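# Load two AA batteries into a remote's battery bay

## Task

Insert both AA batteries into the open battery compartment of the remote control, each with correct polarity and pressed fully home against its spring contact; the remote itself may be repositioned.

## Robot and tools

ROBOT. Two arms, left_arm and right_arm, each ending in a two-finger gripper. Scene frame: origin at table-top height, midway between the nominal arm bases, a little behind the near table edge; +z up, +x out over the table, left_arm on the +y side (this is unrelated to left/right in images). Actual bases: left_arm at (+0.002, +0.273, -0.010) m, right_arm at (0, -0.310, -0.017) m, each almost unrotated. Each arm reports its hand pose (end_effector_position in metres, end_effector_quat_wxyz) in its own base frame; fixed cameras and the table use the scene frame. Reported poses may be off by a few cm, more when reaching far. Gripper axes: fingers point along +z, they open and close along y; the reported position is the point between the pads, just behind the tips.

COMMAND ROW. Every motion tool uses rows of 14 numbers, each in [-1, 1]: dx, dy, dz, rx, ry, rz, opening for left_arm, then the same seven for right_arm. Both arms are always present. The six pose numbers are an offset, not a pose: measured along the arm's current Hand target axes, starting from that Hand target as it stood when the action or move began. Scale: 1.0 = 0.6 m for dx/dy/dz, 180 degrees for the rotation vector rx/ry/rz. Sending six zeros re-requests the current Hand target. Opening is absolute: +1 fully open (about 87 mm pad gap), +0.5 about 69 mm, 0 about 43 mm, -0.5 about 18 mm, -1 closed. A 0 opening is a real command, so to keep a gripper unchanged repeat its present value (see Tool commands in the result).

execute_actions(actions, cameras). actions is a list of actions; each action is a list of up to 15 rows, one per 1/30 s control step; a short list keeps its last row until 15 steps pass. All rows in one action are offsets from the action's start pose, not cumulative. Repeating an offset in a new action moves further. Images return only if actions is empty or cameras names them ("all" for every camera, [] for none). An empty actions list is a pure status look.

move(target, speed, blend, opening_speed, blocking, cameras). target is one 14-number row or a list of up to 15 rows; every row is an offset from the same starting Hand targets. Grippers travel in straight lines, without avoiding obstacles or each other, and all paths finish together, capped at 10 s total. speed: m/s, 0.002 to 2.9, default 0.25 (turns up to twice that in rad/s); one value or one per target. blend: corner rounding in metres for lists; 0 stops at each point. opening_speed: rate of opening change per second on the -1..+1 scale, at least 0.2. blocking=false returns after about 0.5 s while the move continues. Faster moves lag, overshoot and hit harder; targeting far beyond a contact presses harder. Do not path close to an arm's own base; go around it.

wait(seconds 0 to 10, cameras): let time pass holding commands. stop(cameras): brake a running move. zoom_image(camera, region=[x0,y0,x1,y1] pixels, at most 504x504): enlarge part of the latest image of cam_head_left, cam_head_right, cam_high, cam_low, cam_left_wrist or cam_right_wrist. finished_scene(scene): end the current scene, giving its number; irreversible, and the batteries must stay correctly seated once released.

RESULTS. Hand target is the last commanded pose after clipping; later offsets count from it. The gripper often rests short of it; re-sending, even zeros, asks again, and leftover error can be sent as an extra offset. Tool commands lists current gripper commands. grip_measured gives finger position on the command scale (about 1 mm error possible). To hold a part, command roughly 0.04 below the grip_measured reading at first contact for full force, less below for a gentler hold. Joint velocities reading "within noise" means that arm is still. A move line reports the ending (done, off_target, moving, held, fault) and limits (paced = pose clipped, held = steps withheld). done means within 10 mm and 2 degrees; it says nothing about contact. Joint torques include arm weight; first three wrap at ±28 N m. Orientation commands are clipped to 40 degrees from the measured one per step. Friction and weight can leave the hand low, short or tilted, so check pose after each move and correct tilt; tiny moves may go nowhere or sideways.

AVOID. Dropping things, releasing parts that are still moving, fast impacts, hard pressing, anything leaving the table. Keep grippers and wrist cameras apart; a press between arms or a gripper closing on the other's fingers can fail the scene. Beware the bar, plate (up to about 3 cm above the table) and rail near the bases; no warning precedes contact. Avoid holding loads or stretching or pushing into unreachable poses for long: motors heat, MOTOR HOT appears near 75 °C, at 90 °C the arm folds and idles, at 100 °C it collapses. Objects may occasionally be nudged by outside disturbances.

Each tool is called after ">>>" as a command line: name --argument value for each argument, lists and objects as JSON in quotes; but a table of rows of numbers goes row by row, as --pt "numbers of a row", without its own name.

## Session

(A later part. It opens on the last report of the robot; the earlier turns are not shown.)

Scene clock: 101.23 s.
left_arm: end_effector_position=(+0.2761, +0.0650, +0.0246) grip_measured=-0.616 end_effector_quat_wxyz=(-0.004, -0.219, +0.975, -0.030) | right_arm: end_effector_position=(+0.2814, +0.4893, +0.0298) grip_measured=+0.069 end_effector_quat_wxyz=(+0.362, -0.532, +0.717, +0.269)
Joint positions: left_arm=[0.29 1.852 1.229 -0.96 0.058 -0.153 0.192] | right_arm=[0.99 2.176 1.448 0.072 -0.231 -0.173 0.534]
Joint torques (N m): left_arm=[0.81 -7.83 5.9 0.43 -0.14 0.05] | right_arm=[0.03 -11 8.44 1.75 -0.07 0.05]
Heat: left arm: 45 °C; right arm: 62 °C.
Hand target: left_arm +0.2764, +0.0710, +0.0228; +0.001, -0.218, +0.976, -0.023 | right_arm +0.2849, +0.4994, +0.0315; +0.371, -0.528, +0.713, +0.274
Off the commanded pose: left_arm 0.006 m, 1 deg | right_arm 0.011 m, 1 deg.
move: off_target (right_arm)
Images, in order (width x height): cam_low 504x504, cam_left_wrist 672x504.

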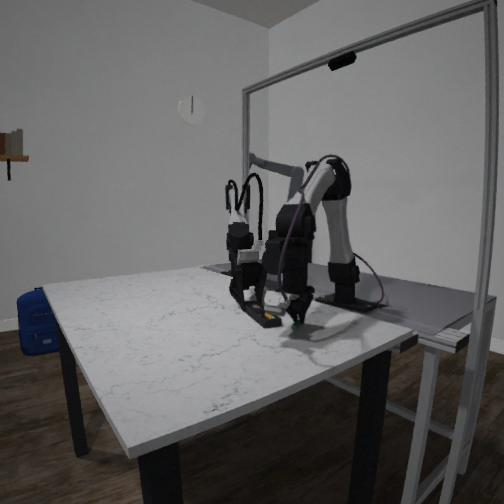

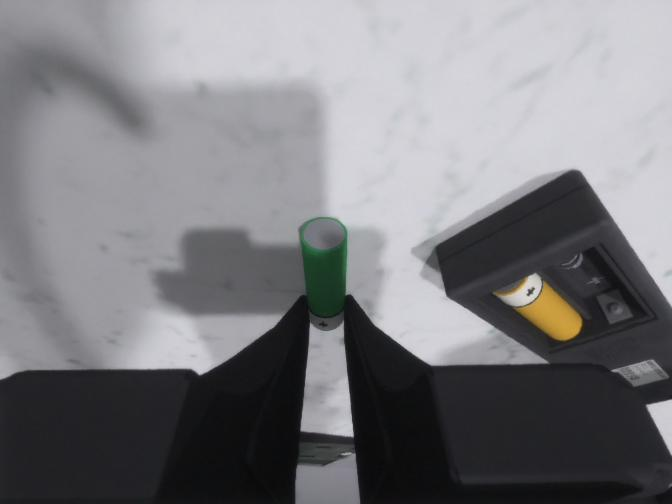

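>>> move --pt "0.001 -0.0057 -0.1249 0 0 0 -0.67 0 0 0 0 0 0 0.0" --pt "-0.0018 -0.1952 -0.12 0.0338 0.0787 -0.2569 -0.67 0 0 0 0 0 0 0.0" --speed '[0.2,0.3]' --blend '[0.02,0]' --cameras '["cam_left_wrist","cam_low","cam_head_right","cam_right_wrist"]'

>>> zoom_image --camera "cam_left_wrist" --region '[230, 160, 450, 380]'

>>> zoom_image --camera "cam_head_right" --region '[140, 240, 240, 320]'

Scene clock: 105.17 s.
left_arm: end_effector_position=(+0.3186, -0.0305, +0.0940) grip_measured=-0.616 end_effector_quat_wxyz=(-0.121, -0.573, +0.806, -0.089) | right_arm: end_effector_position=(+0.2814, +0.4893, +0.0298) grip_measured=+0.069 end_effector_quat_wxyz=(+0.362, -0.532, +0.717, +0.269)
Joint positions: left_arm=[0.162 1.934 1.543 -1.323 0.268 -1.056 0.192] | right_arm=[0.99 2.176 1.448 0.072 -0.231 -0.173 0.534]
Joint torques (N m): left_arm=[0.05 -8.21 8.98 0.03 0.19 -0.27] | right_arm=[0.05 -10.99 8.44 1.75 -0.07 0.05]
Heat: left arm: 45 °C; right arm: 62 °C.
Hand target: left_arm +0.3263, -0.0312, +0.1001; -0.114, -0.578, +0.802, -0.098 | right_arm +0.2849, +0.4994, +0.0315; +0.371, -0.528, +0.713, +0.274
Off the commanded pose: left_arm 0.010 m, 1 deg | right_arm 0.011 m, 1 deg.
move: off_target (right_arm)
Images, in order (width x height): cam_head_right 504x504, cam_low 504x504, cam_left_wrist 672x504, cam_right_wrist 672x504.

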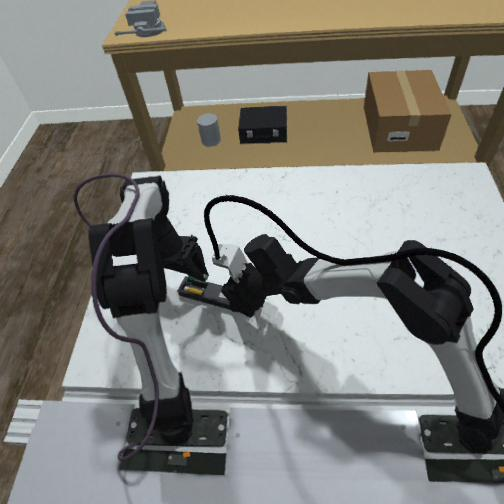

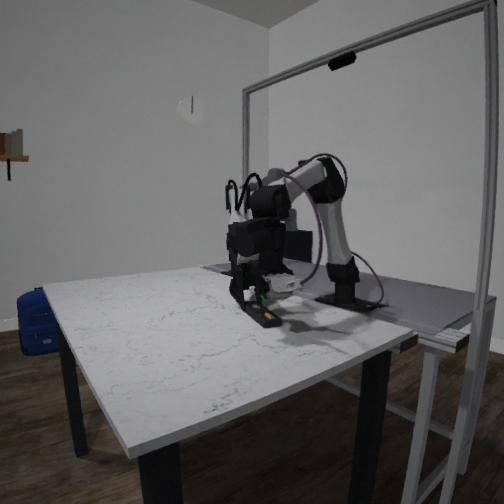

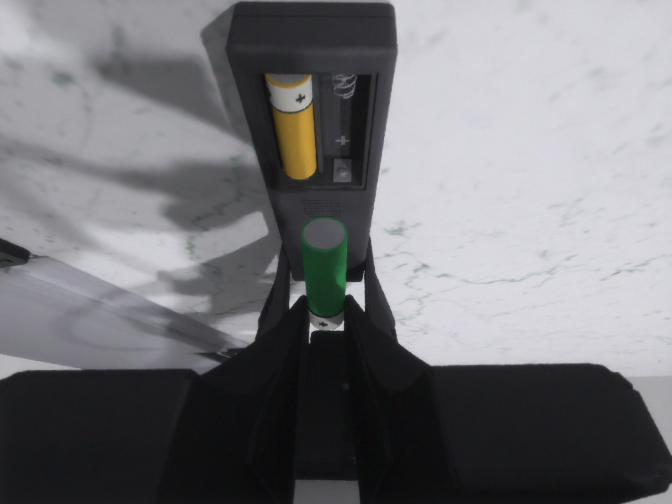

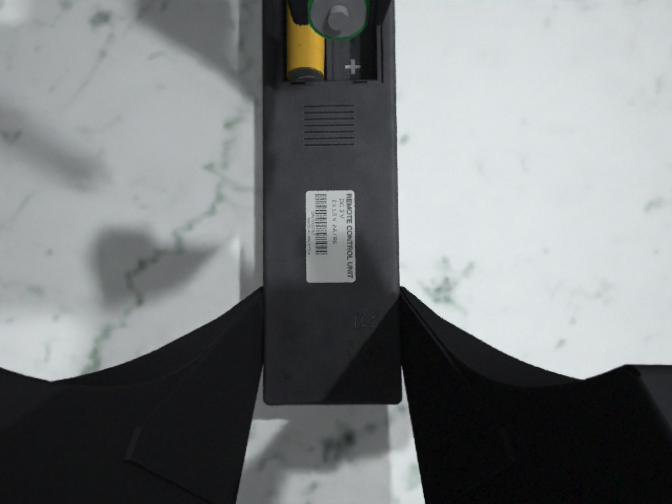

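Scaled by 2.291.

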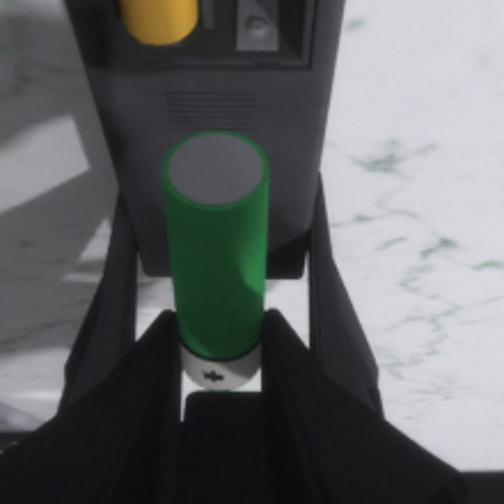

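Scaled by 5.040.

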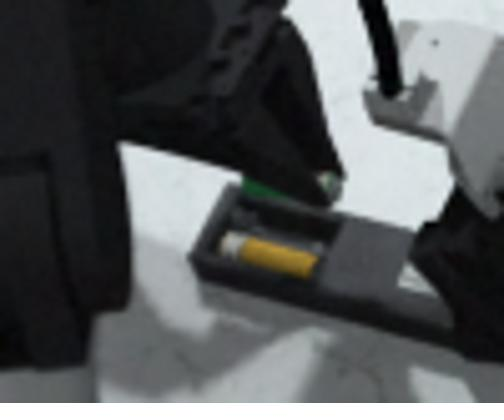

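>>> move --target '[-0.0192,0.0027,0.0708,0,0,0,-0.67,0,0,0,0,0,0,0.0]' --speed 0.15 --cameras '["cam_left_wrist","cam_head_right","cam_right_wrist","cam_low"]'

>>> zoom_image --camera "cam_left_wrist" --region '[230, 100, 450, 380]'

>>> zoom_image --camera "cam_right_wrist" --region '[220, 0, 440, 160]'

>>> zoom_image --camera "cam_head_right" --region '[140, 240, 240, 320]'

>>> zoom_image --camera "cam_low" --region '[230, 275, 310, 335]'

Scene clock: 109.07 s.
left_arm: end_effector_position=(+0.3232, -0.0309, +0.0555) grip_measured=-0.616 end_effector_quat_wxyz=(-0.115, -0.573, +0.806, -0.092) | right_arm: end_effector_position=(+0.2814, +0.4893, +0.0298) grip_measured=+0.069 end_effector_quat_wxyz=(+0.362, -0.532, +0.717, +0.269)
Joint positions: left_arm=[0.158 1.97 1.439 -1.168 0.268 -1.06 0.192] | right_arm=[0.99 2.176 1.448 0.072 -0.231 -0.173 0.534]
Joint torques (N m): left_arm=[-0.16 -8.84 5.91 0.14 0.15 -0.24] | right_arm=[0.05 -11 8.44 1.75 -0.07 0.05]
Heat: left arm: 45 °C; right arm: 63 °C.
Hand target: left_arm +0.3253, -0.0325, +0.0560; -0.114, -0.578, +0.802, -0.098 | right_arm +0.2849, +0.4994, +0.0315; +0.371, -0.528, +0.713, +0.274
Off the commanded pose: left_arm 0.003 m, 1 deg | right_arm 0.011 m, 1 deg.
move: off_target (right_arm)
Images, in order (width x height): cam_head_right 504x504, cam_low 504x504, cam_left_wrist 672x504, cam_right_wrist 672x504.

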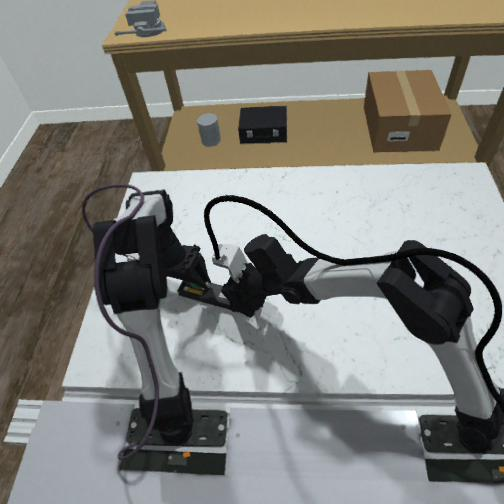

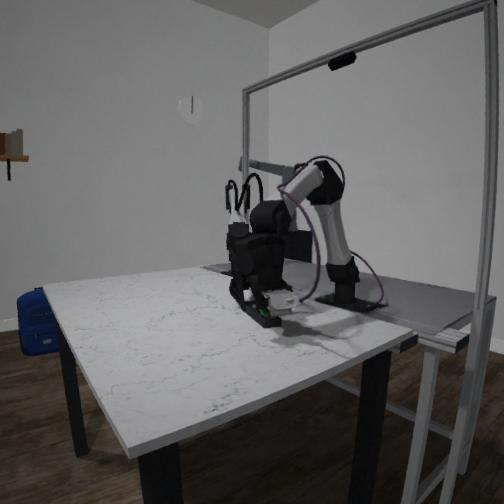

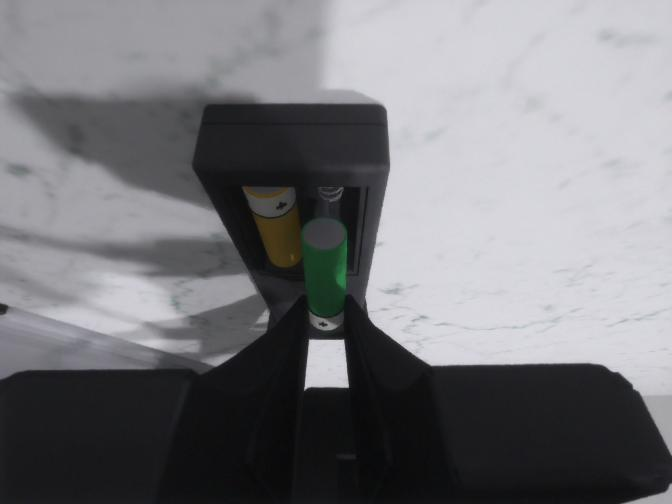

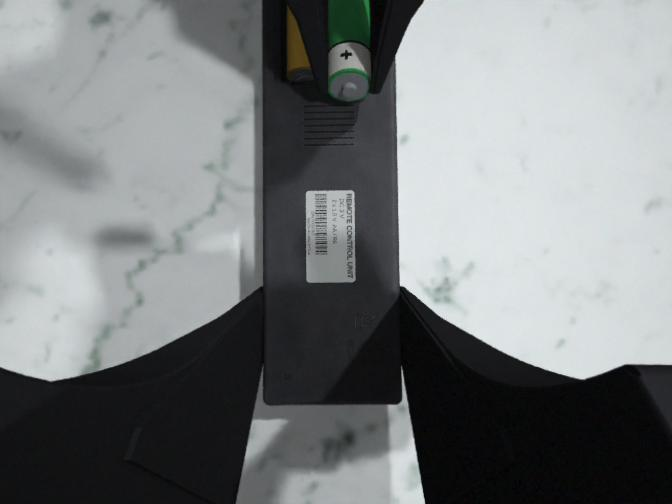

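Scaled by 1.800.

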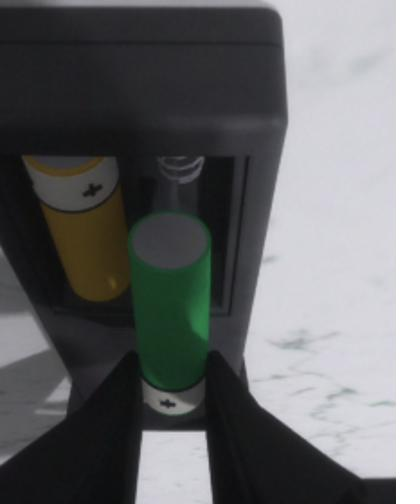

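Scaled by 2.291.

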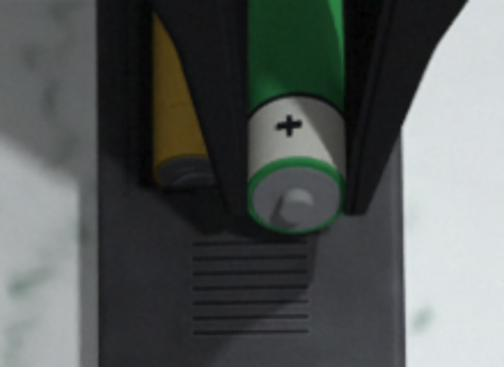

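Scaled by 5.040.

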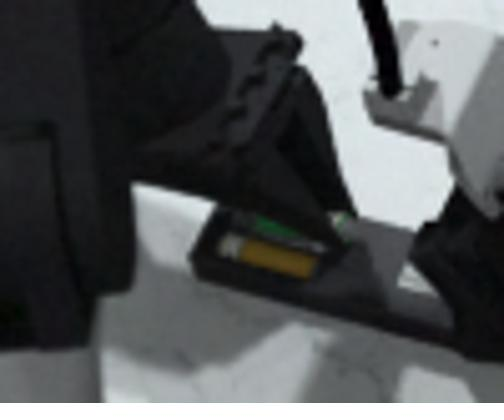

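Scaled by 6.300.

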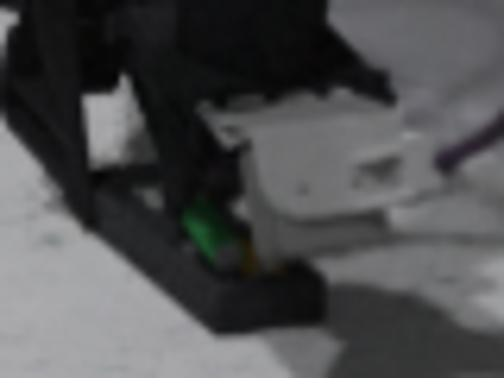

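>>> move --pt "0.0022 -0.0022 0.0103 0 0 0 -0.67 0 0 0 0 0 0 0.0" --pt "-0.0358 0.0002 -0.0015 0 0 0 -0.67 0 0 0 0 0 0 0.0" --speed 0.08 --cameras '["cam_left_wrist","cam_head_right","cam_right_wrist","cam_low"]'

>>> zoom_image --camera "cam_left_wrist" --region '[230, 100, 450, 380]'

>>> zoom_image --camera "cam_right_wrist" --region '[220, 0, 440, 160]'

>>> zoom_image --camera "cam_head_right" --region '[140, 240, 240, 320]'

>>> zoom_image --camera "cam_low" --region '[230, 275, 310, 335]'

Scene clock: 112.90 s.
left_arm: end_effector_position=(+0.3259, -0.0209, +0.0487) grip_measured=-0.616 end_effector_quat_wxyz=(-0.125, -0.579, +0.800, -0.101) | right_arm: end_effector_position=(+0.2817, +0.4897, +0.0297) grip_measured=+0.069 end_effector_quat_wxyz=(+0.363, -0.532, +0.716, +0.270)
Joint positions: left_arm=[0.197 2.005 1.451 -1.165 0.288 -1.035 0.192] | right_arm=[0.99 2.177 1.448 0.075 -0.231 -0.173 0.534]
Joint torques (N m): left_arm=[0.77 -8.02 8.81 -0.02 -0.11 0] | right_arm=[0.05 -11.1 8.44 1.72 -0.07 0.05]
Heat: left arm: 46 °C; right arm: 63 °C.
Hand target: left_arm +0.3319, -0.0128, +0.0506; -0.114, -0.578, +0.802, -0.098 | right_arm +0.2849, +0.4993, +0.0314; +0.371, -0.528, +0.713, +0.273
Off the commanded pose: left_arm 0.010 m, 1 deg | right_arm 0.010 m, 1 deg.
move: done
Images, in order (width x height): cam_head_right 504x504, cam_low 504x504, cam_left_wrist 672x504, cam_right_wrist 672x504.

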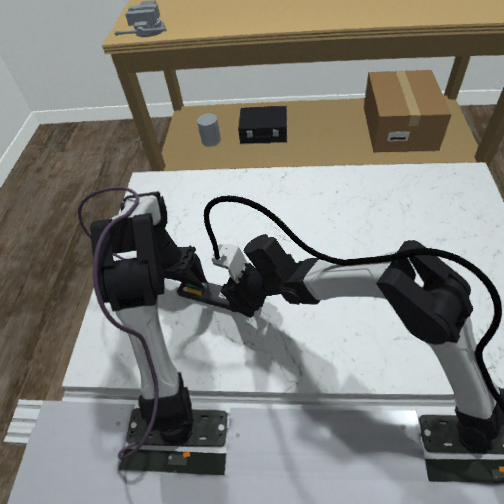

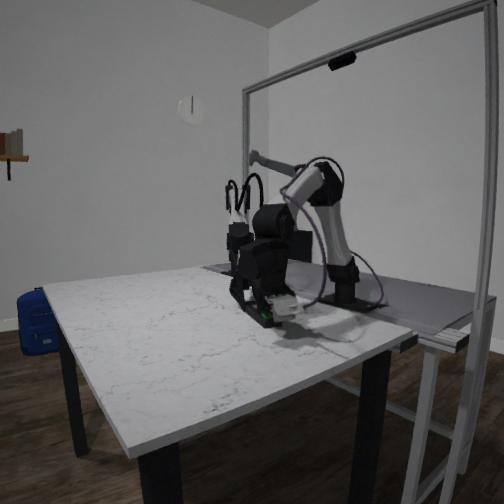

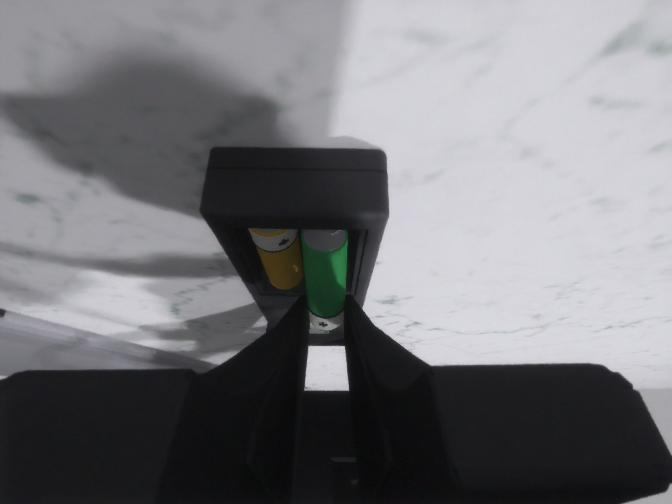

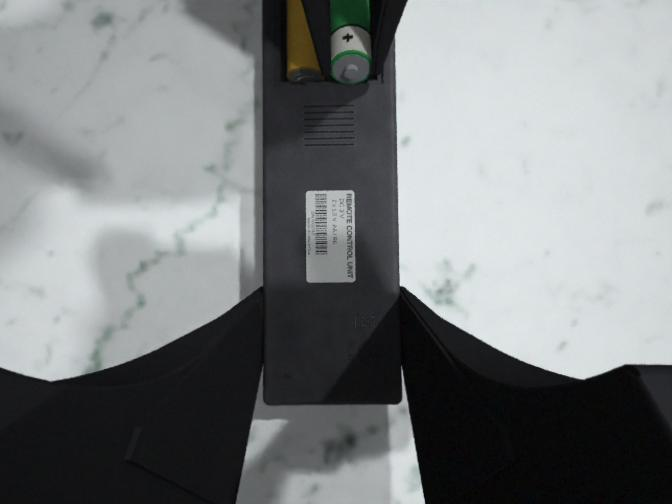

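Scaled by 1.800.

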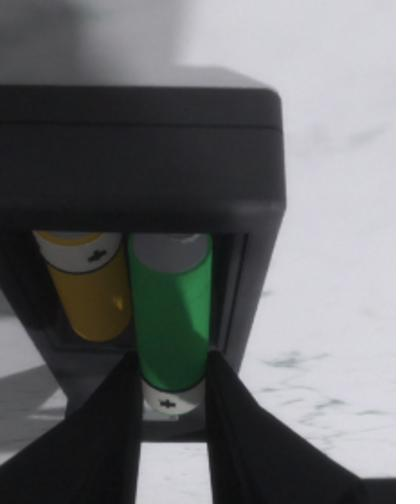

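Scaled by 2.291.

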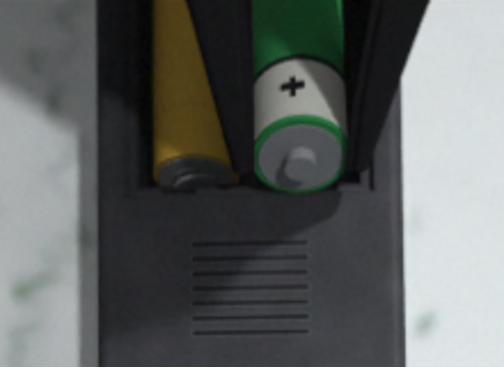

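Scaled by 5.040.

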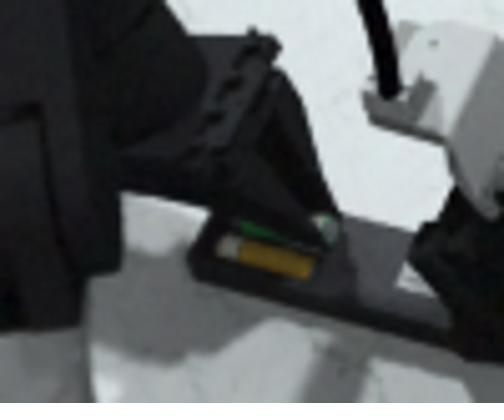

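Scaled by 6.300.

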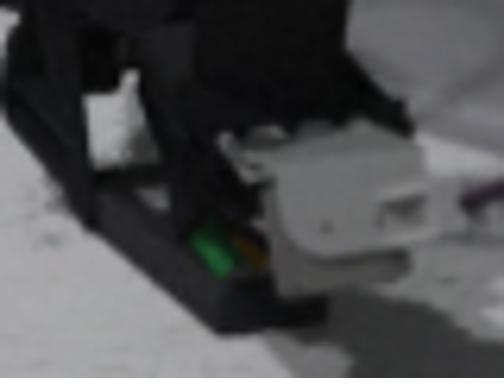

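>>> move --target '[-0.0252,-0.0002,0.0027,0,0,0,-0.67,0,0,0,0,0,0,0.0]' --speed 0.08 --cameras '["cam_left_wrist","cam_head_right","cam_right_wrist"]'

>>> zoom_image --camera "cam_left_wrist" --region '[230, 100, 450, 380]'

>>> zoom_image --camera "cam_right_wrist" --region '[220, 0, 440, 160]'

>>> zoom_image --camera "cam_head_right" --region '[140, 240, 240, 320]'

Scene clock: 114.67 s.
left_arm: end_effector_position=(+0.3257, -0.0165, +0.0480) grip_measured=-0.616 end_effector_quat_wxyz=(-0.142, -0.576, +0.798, -0.108) | right_arm: end_effector_position=(+0.2811, +0.4913, +0.0297) grip_measured=+0.069 end_effector_quat_wxyz=(+0.364, -0.532, +0.715, +0.271)
Joint positions: left_arm=[0.219 2.037 1.479 -1.196 0.31 -1.002 0.192] | right_arm=[0.992 2.179 1.448 0.083 -0.231 -0.172 0.534]
Joint torques (N m): left_arm=[1.62 -7.9 8.98 0.24 -0.39 -0.03] | right_arm=[-0.1 -11.3 8.49 1.66 -0.07 0.04]
Heat: left arm: 46 °C; right arm: 63 °C.
Hand target: left_arm +0.3366, +0.0005, +0.0446; -0.114, -0.578, +0.802, -0.098 | right_arm +0.2847, +0.4994, +0.0314; +0.371, -0.528, +0.713, +0.274
Off the commanded pose: left_arm 0.020 m, 3 deg | right_arm 0.009 m, 1 deg.
move: off_target (left_arm)
Images, in order (width x height): cam_head_right 504x504, cam_left_wrist 672x504, cam_right_wrist 672x504.

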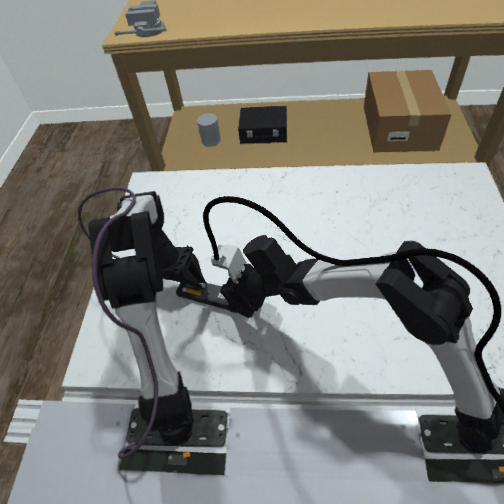

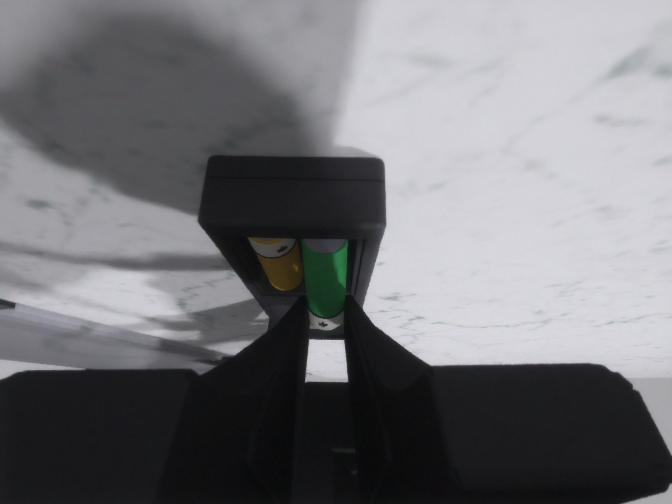

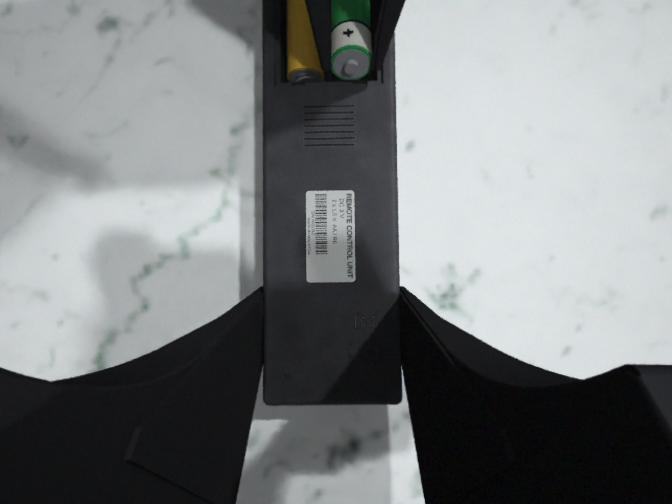

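Scaled by 1.800.

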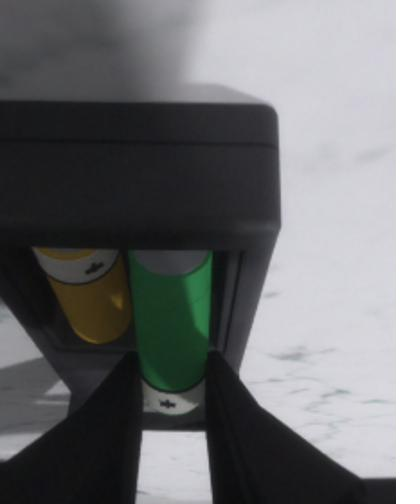

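Scaled by 2.291.

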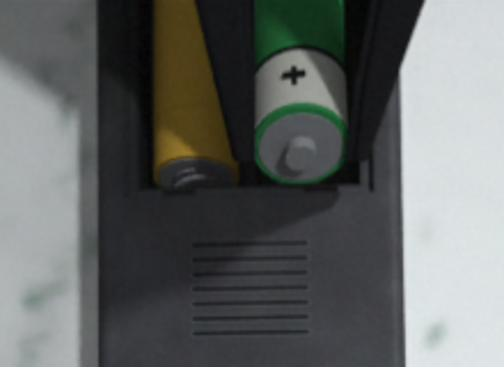

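Scaled by 5.040.

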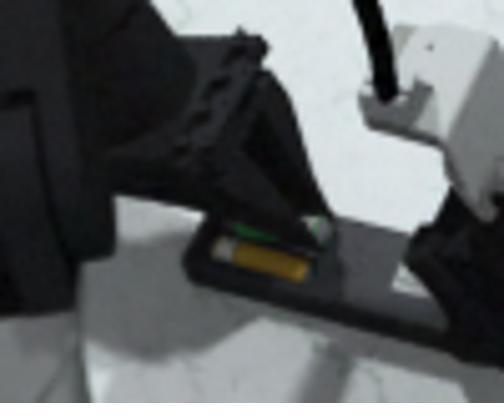

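>>> move --pt "-0.0242 -0.0003 -0.0005 0 0 0 -0.67 0 0 0 0 0 0 0.0" --pt "-0.031 0.0003 0.0218 0 0 0 -0.67 0 0 0 0 0 0 0.0" --speed 0.08 --cameras '["cam_left_wrist","cam_head_right","cam_right_wrist"]'

>>> zoom_image --camera "cam_left_wrist" --region '[230, 100, 450, 380]'

>>> zoom_image --camera "cam_right_wrist" --region '[220, 0, 440, 160]'

>>> zoom_image --camera "cam_head_right" --region '[140, 240, 240, 320]'

Scene clock: 117.00 s.
left_arm: end_effector_position=(+0.3264, -0.0117, +0.0449) grip_measured=-0.616 end_effector_quat_wxyz=(-0.163, -0.574, +0.794, -0.116) | right_arm: end_effector_position=(+0.2810, +0.4943, +0.0300) grip_measured=+0.069 end_effector_quat_wxyz=(+0.367, -0.533, +0.712, +0.272)
Joint positions: left_arm=[0.244 2.083 1.514 -1.228 0.336 -0.97 0.192] | right_arm=[0.995 2.185 1.454 0.089 -0.231 -0.172 0.534]
Joint torques (N m): left_arm=[2.1 -7.75 6.37 0.7 -0.74 -0.01] | right_arm=[-0.34 -11.82 8.09 1.6 -0.07 0.04]
Heat: left arm: 46 °C; right arm: 62 °C.
Hand target: left_arm +0.3412, +0.0135, +0.0266; -0.114, -0.578, +0.802, -0.098 | right_arm +0.2847, +0.4993, +0.0313; +0.371, -0.528, +0.713, +0.273
Off the commanded pose: left_arm 0.034 m, 6 deg | right_arm 0.007 m, 1 deg.
move: off_target (left_arm)
Images, in order (width x height): cam_head_right 504x504, cam_left_wrist 672x504, cam_right_wrist 672x504.

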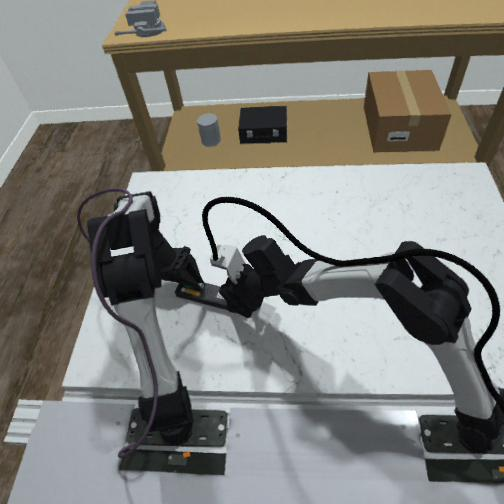

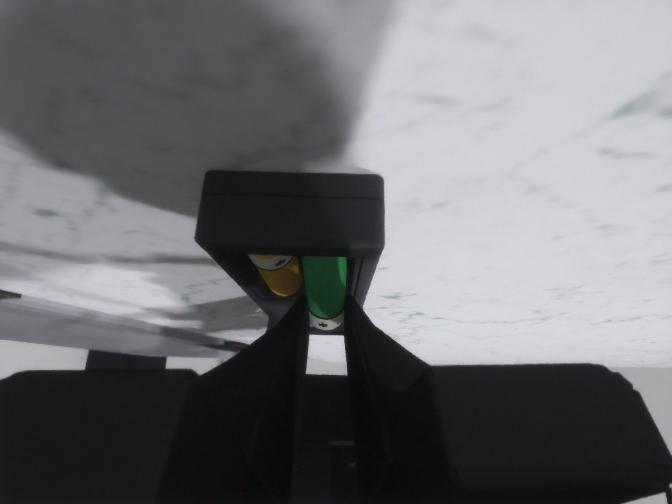

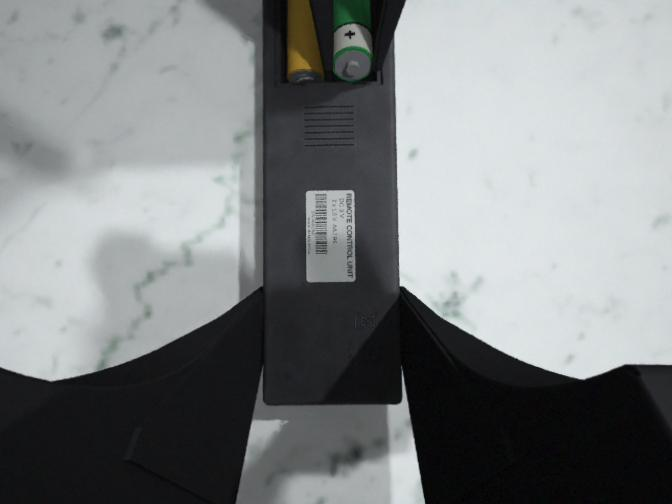

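Scaled by 1.800.

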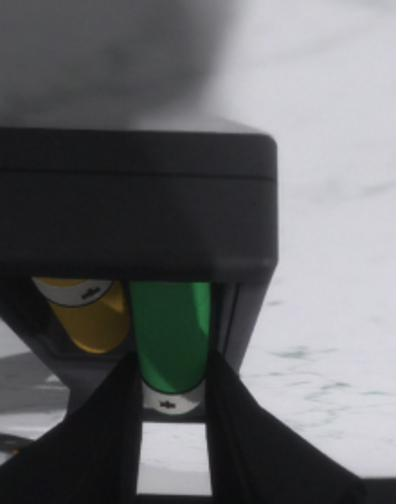

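Scaled by 2.291.

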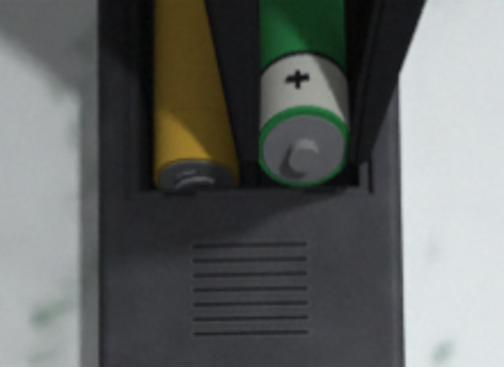

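Scaled by 5.040.

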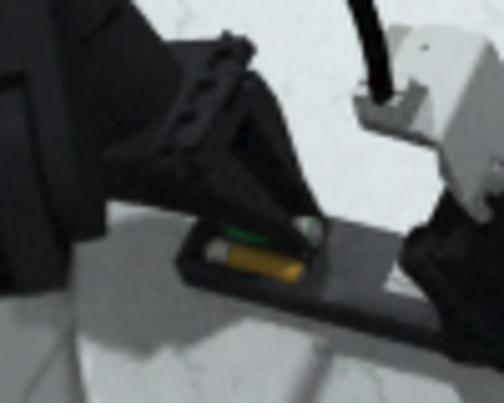

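>>> move --target '[-0.0069,0.0006,0.0223,0,0,0,-0.67,0,0,0,0,0,0,0.0]' --speed 0.08 --cameras '["cam_left_wrist","cam_head_right","cam_right_wrist","cam_low"]'

>>> zoom_image --camera "cam_right_wrist" --region '[220, 0, 440, 160]'

>>> zoom_image --camera "cam_head_right" --region '[140, 240, 240, 320]'

>>> zoom_image --camera "cam_low" --region '[230, 275, 310, 335]'

Scene clock: 119.33 s.
left_arm: end_effector_position=(+0.3265, -0.0117, +0.0437) grip_measured=-0.616 end_effector_quat_wxyz=(-0.165, -0.575, +0.792, -0.123) | right_arm: end_effector_position=(+0.2809, +0.4942, +0.0296) grip_measured=+0.069 end_effector_quat_wxyz=(+0.366, -0.533, +0.713, +0.272)
Joint positions: left_arm=[0.25 2.085 1.507 -1.22 0.35 -0.964 0.192] | right_arm=[0.995 2.186 1.454 0.089 -0.231 -0.172 0.534]
Joint torques (N m): left_arm=[1.69 -6.43 4.56 1.04 -0.87 -0.05] | right_arm=[-0.34 -11.89 8.08 1.6 -0.07 0.04]
Heat: left arm: 46 °C; right arm: 62 °C.
Hand target: left_arm +0.3412, +0.0135, +0.0126; -0.114, -0.578, +0.802, -0.098 | right_arm +0.2847, +0.4993, +0.0312; +0.371, -0.528, +0.713, +0.273
Off the commanded pose: left_arm 0.043 m, 7 deg | right_arm 0.007 m, 1 deg.
move: off_target (left_arm)
Images, in order (width x height): cam_head_right 504x504, cam_low 504x504, cam_left_wrist 672x504, cam_right_wrist 672x504.

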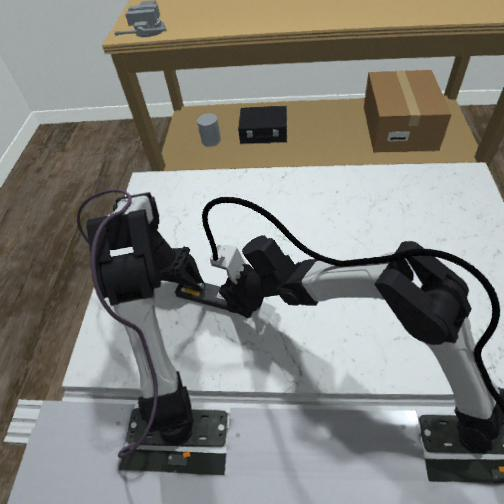

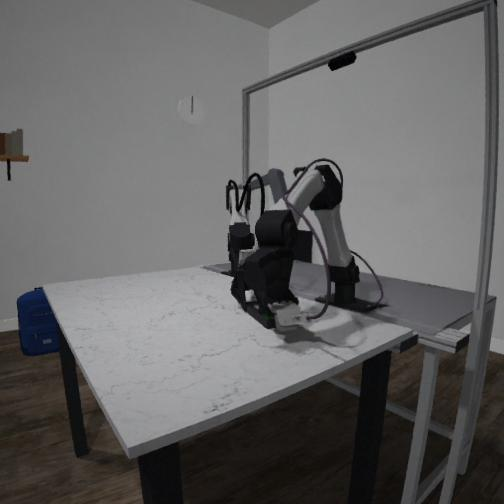

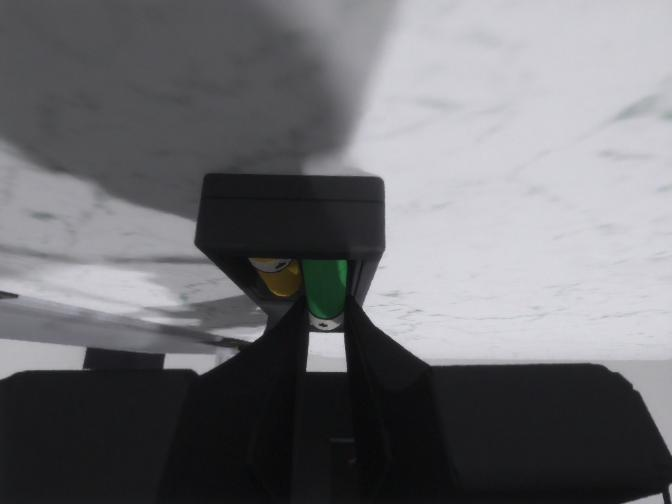

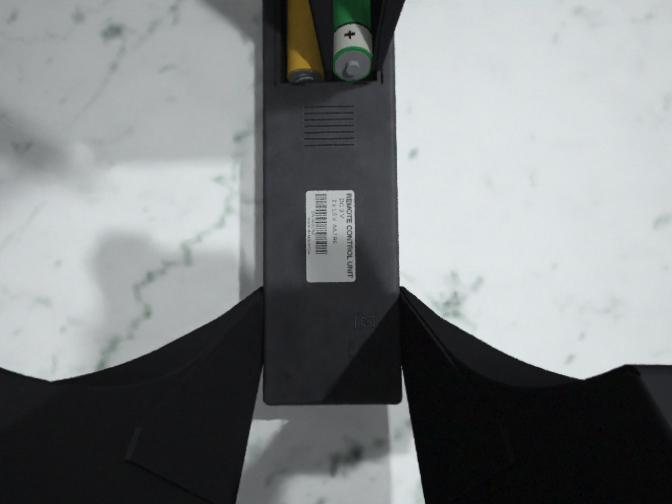

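Scaled by 2.291.

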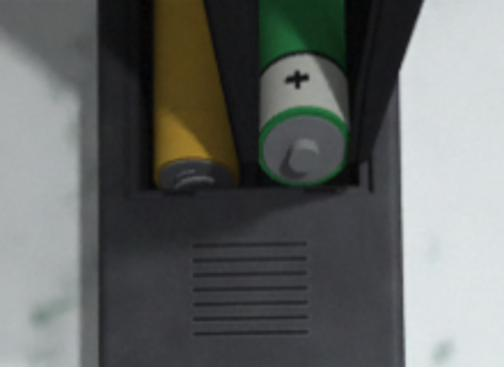

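Scaled by 5.040.

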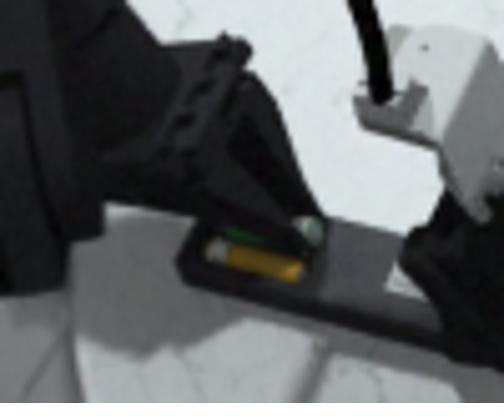

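Scaled by 6.300.

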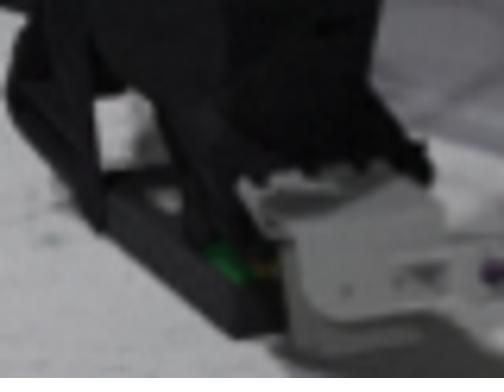

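>>> move --pt "0.031 -0.0003 -0.0218 0 0 0 -0.67 0 0 0 0 0 0 0.0" --pt "0.031 -0.0003 -0.0218 0 0 0 -0.54 0 0 0 0 0 0 0.0" --speed '[0.08,0.08]' --opening_speed 0.4 --cameras '["cam_left_wrist","cam_head_right","cam_right_wrist"]'

>>> zoom_image --camera "cam_right_wrist" --region '[220, 0, 440, 160]'

>>> zoom_image --camera "cam_head_right" --region '[140, 240, 240, 320]'

Scene clock: 125.13 s.
left_arm: end_effector_position=(+0.3264, -0.0131, +0.0441) grip_measured=-0.540 end_effector_quat_wxyz=(-0.160, -0.573, +0.795, -0.119) | right_arm: end_effector_position=(+0.2809, +0.4942, +0.0296) grip_measured=+0.069 end_effector_quat_wxyz=(+0.366, -0.533, +0.713, +0.272)
Joint positions: left_arm=[0.242 2.077 1.502 -1.215 0.339 -0.969 0.23] | right_arm=[0.995 2.186 1.454 0.089 -0.231 -0.172 0.534]
Joint torques (N m): left_arm=[0.06 -9.87 4.29 0.7 -0.71 -0.3] | right_arm=[-0.35 -11.89 8.08 1.6 -0.07 0.04]
Heat: left arm: 45 °C; right arm: 63 °C.
Hand target: left_arm +0.3365, +0.0003, +0.0305; -0.114, -0.578, +0.802, -0.098 | right_arm +0.2847, +0.4993, +0.0312; +0.371, -0.528, +0.713, +0.273
Off the commanded pose: left_arm 0.022 m, 6 deg | right_arm 0.007 m, 1 deg.
move: off_target (left_arm); target 2's new opening was sent with left_arm's hand 0.022 m and 6 deg from that target
Images, in order (width x height): cam_head_right 504x504, cam_left_wrist 672x504, cam_right_wrist 672x504.

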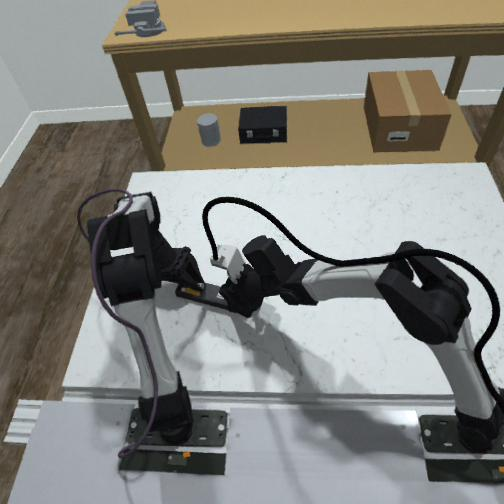

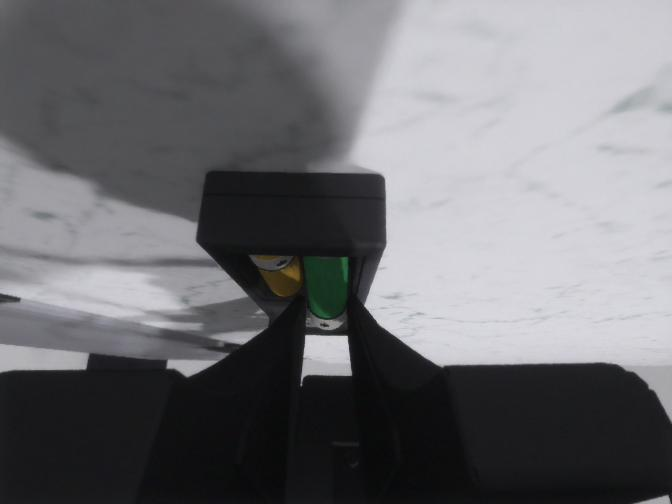

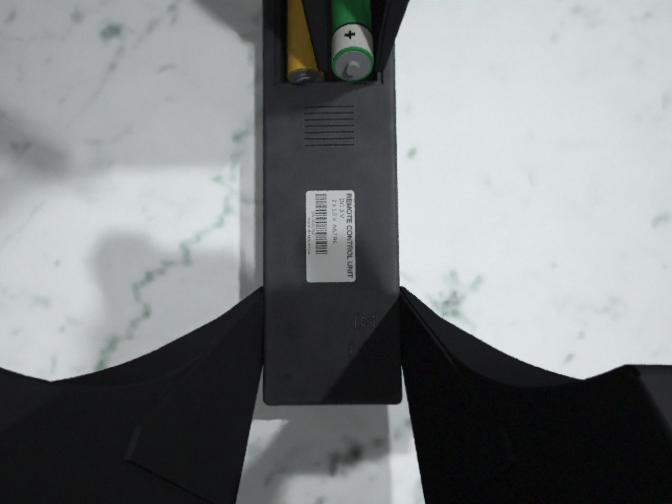

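Scaled by 2.291.

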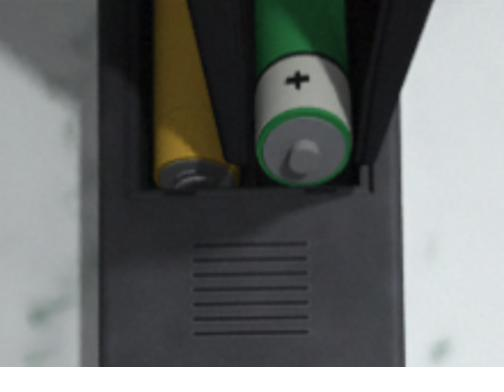

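Scaled by 5.040.

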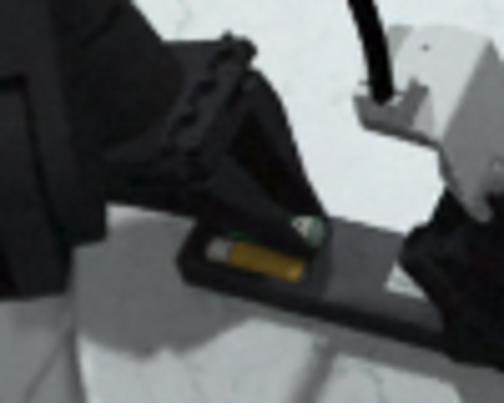

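>>> move --target '[0.0255,-0.0011,-0.08,0,0,0,-0.54,0,0,0,0,0,0,0.0]' --speed 0.08 --cameras '["cam_left_wrist","cam_head_right","cam_right_wrist"]'

>>> zoom_image --camera "cam_right_wrist" --region '[220, 0, 440, 160]'

>>> zoom_image --camera "cam_head_right" --region '[140, 240, 240, 320]'

>>> zoom_image --camera "cam_left_wrist" --region '[200, 60, 460, 360]'

Scene clock: 127.27 s.
left_arm: end_effector_position=(+0.3294, -0.0041, +0.0659) grip_measured=-0.540 end_effector_quat_wxyz=(-0.139, -0.574, +0.801, -0.098) | right_arm: end_effector_position=(+0.2809, +0.4942, +0.0296) grip_measured=+0.069 end_effector_quat_wxyz=(+0.366, -0.533, +0.713, +0.272)
Joint positions: left_arm=[0.24 2.046 1.573 -1.289 0.285 -0.976 0.23] | right_arm=[0.995 2.186 1.454 0.089 -0.231 -0.172 0.534]
Joint torques (N m): left_arm=[-0.01 -12.08 8.88 -0.12 -0.12 -0.25] | right_arm=[-0.34 -11.9 8.09 1.6 -0.07 0.04]
Heat: left arm: 46 °C; right arm: 63 °C.
Hand target: left_arm +0.3359, +0.0003, +0.0810; -0.113, -0.578, +0.802, -0.098 | right_arm +0.2847, +0.4993, +0.0312; +0.371, -0.528, +0.713, +0.273
Off the commanded pose: left_arm 0.017 m, 3 deg | right_arm 0.007 m, 1 deg.
move: off_target (left_arm)
Images, in order (width x height): cam_head_right 504x504, cam_left_wrist 672x504, cam_right_wrist 672x504.

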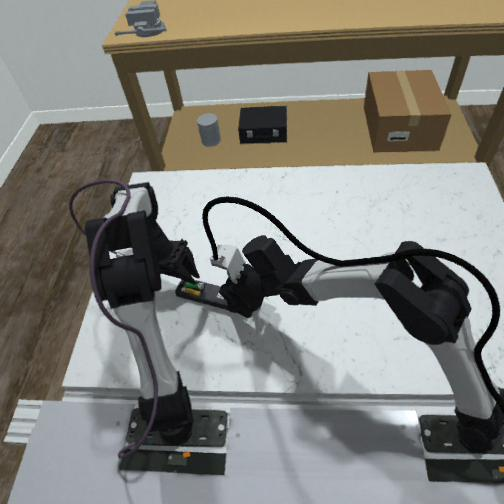

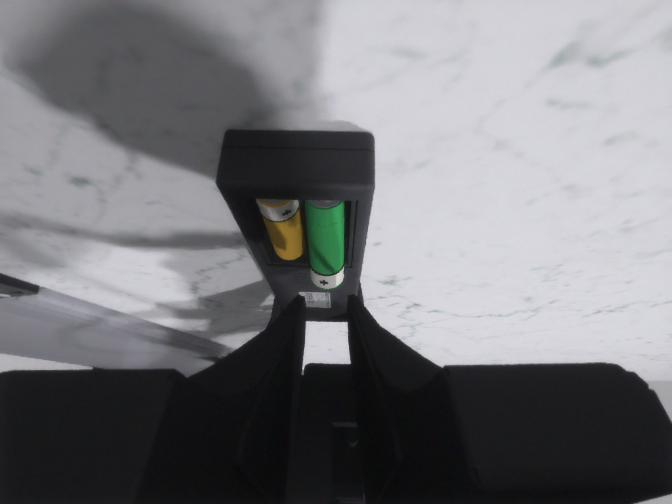

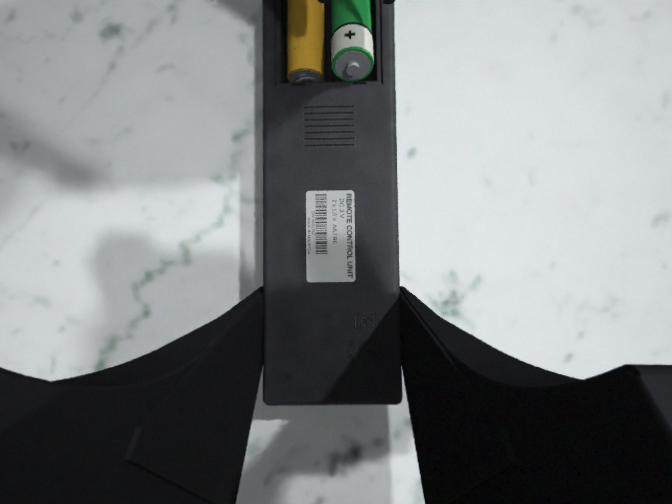

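Scaled by 2.291.

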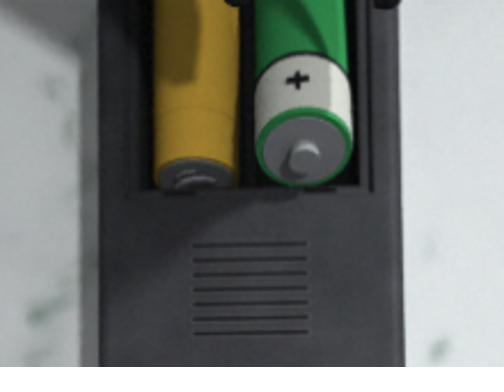

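Scaled by 5.040.

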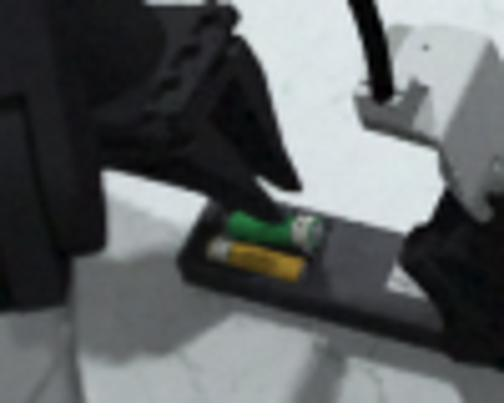

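Scaled by 1.680.

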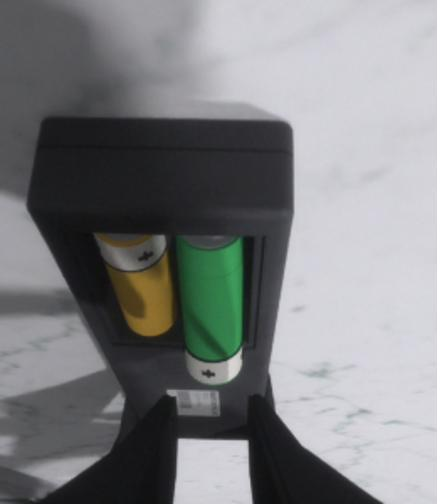

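>>> zoom_image --camera "cam_right_wrist" --region '[300, 20, 400, 100]'

>>> zoom_image --camera "cam_left_wrist" --region '[260, 180, 380, 320]'

Scaled by 5.040.

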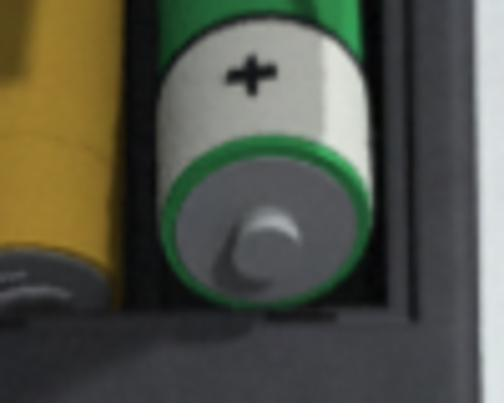

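Scaled by 3.600.

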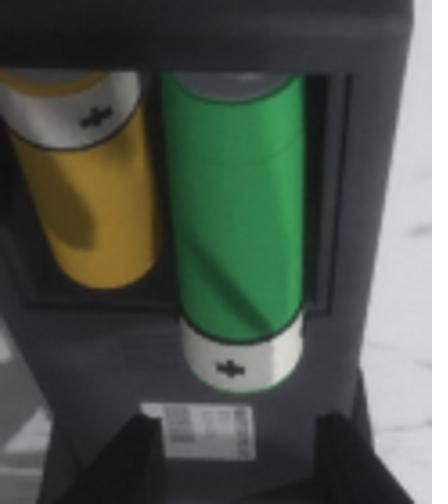

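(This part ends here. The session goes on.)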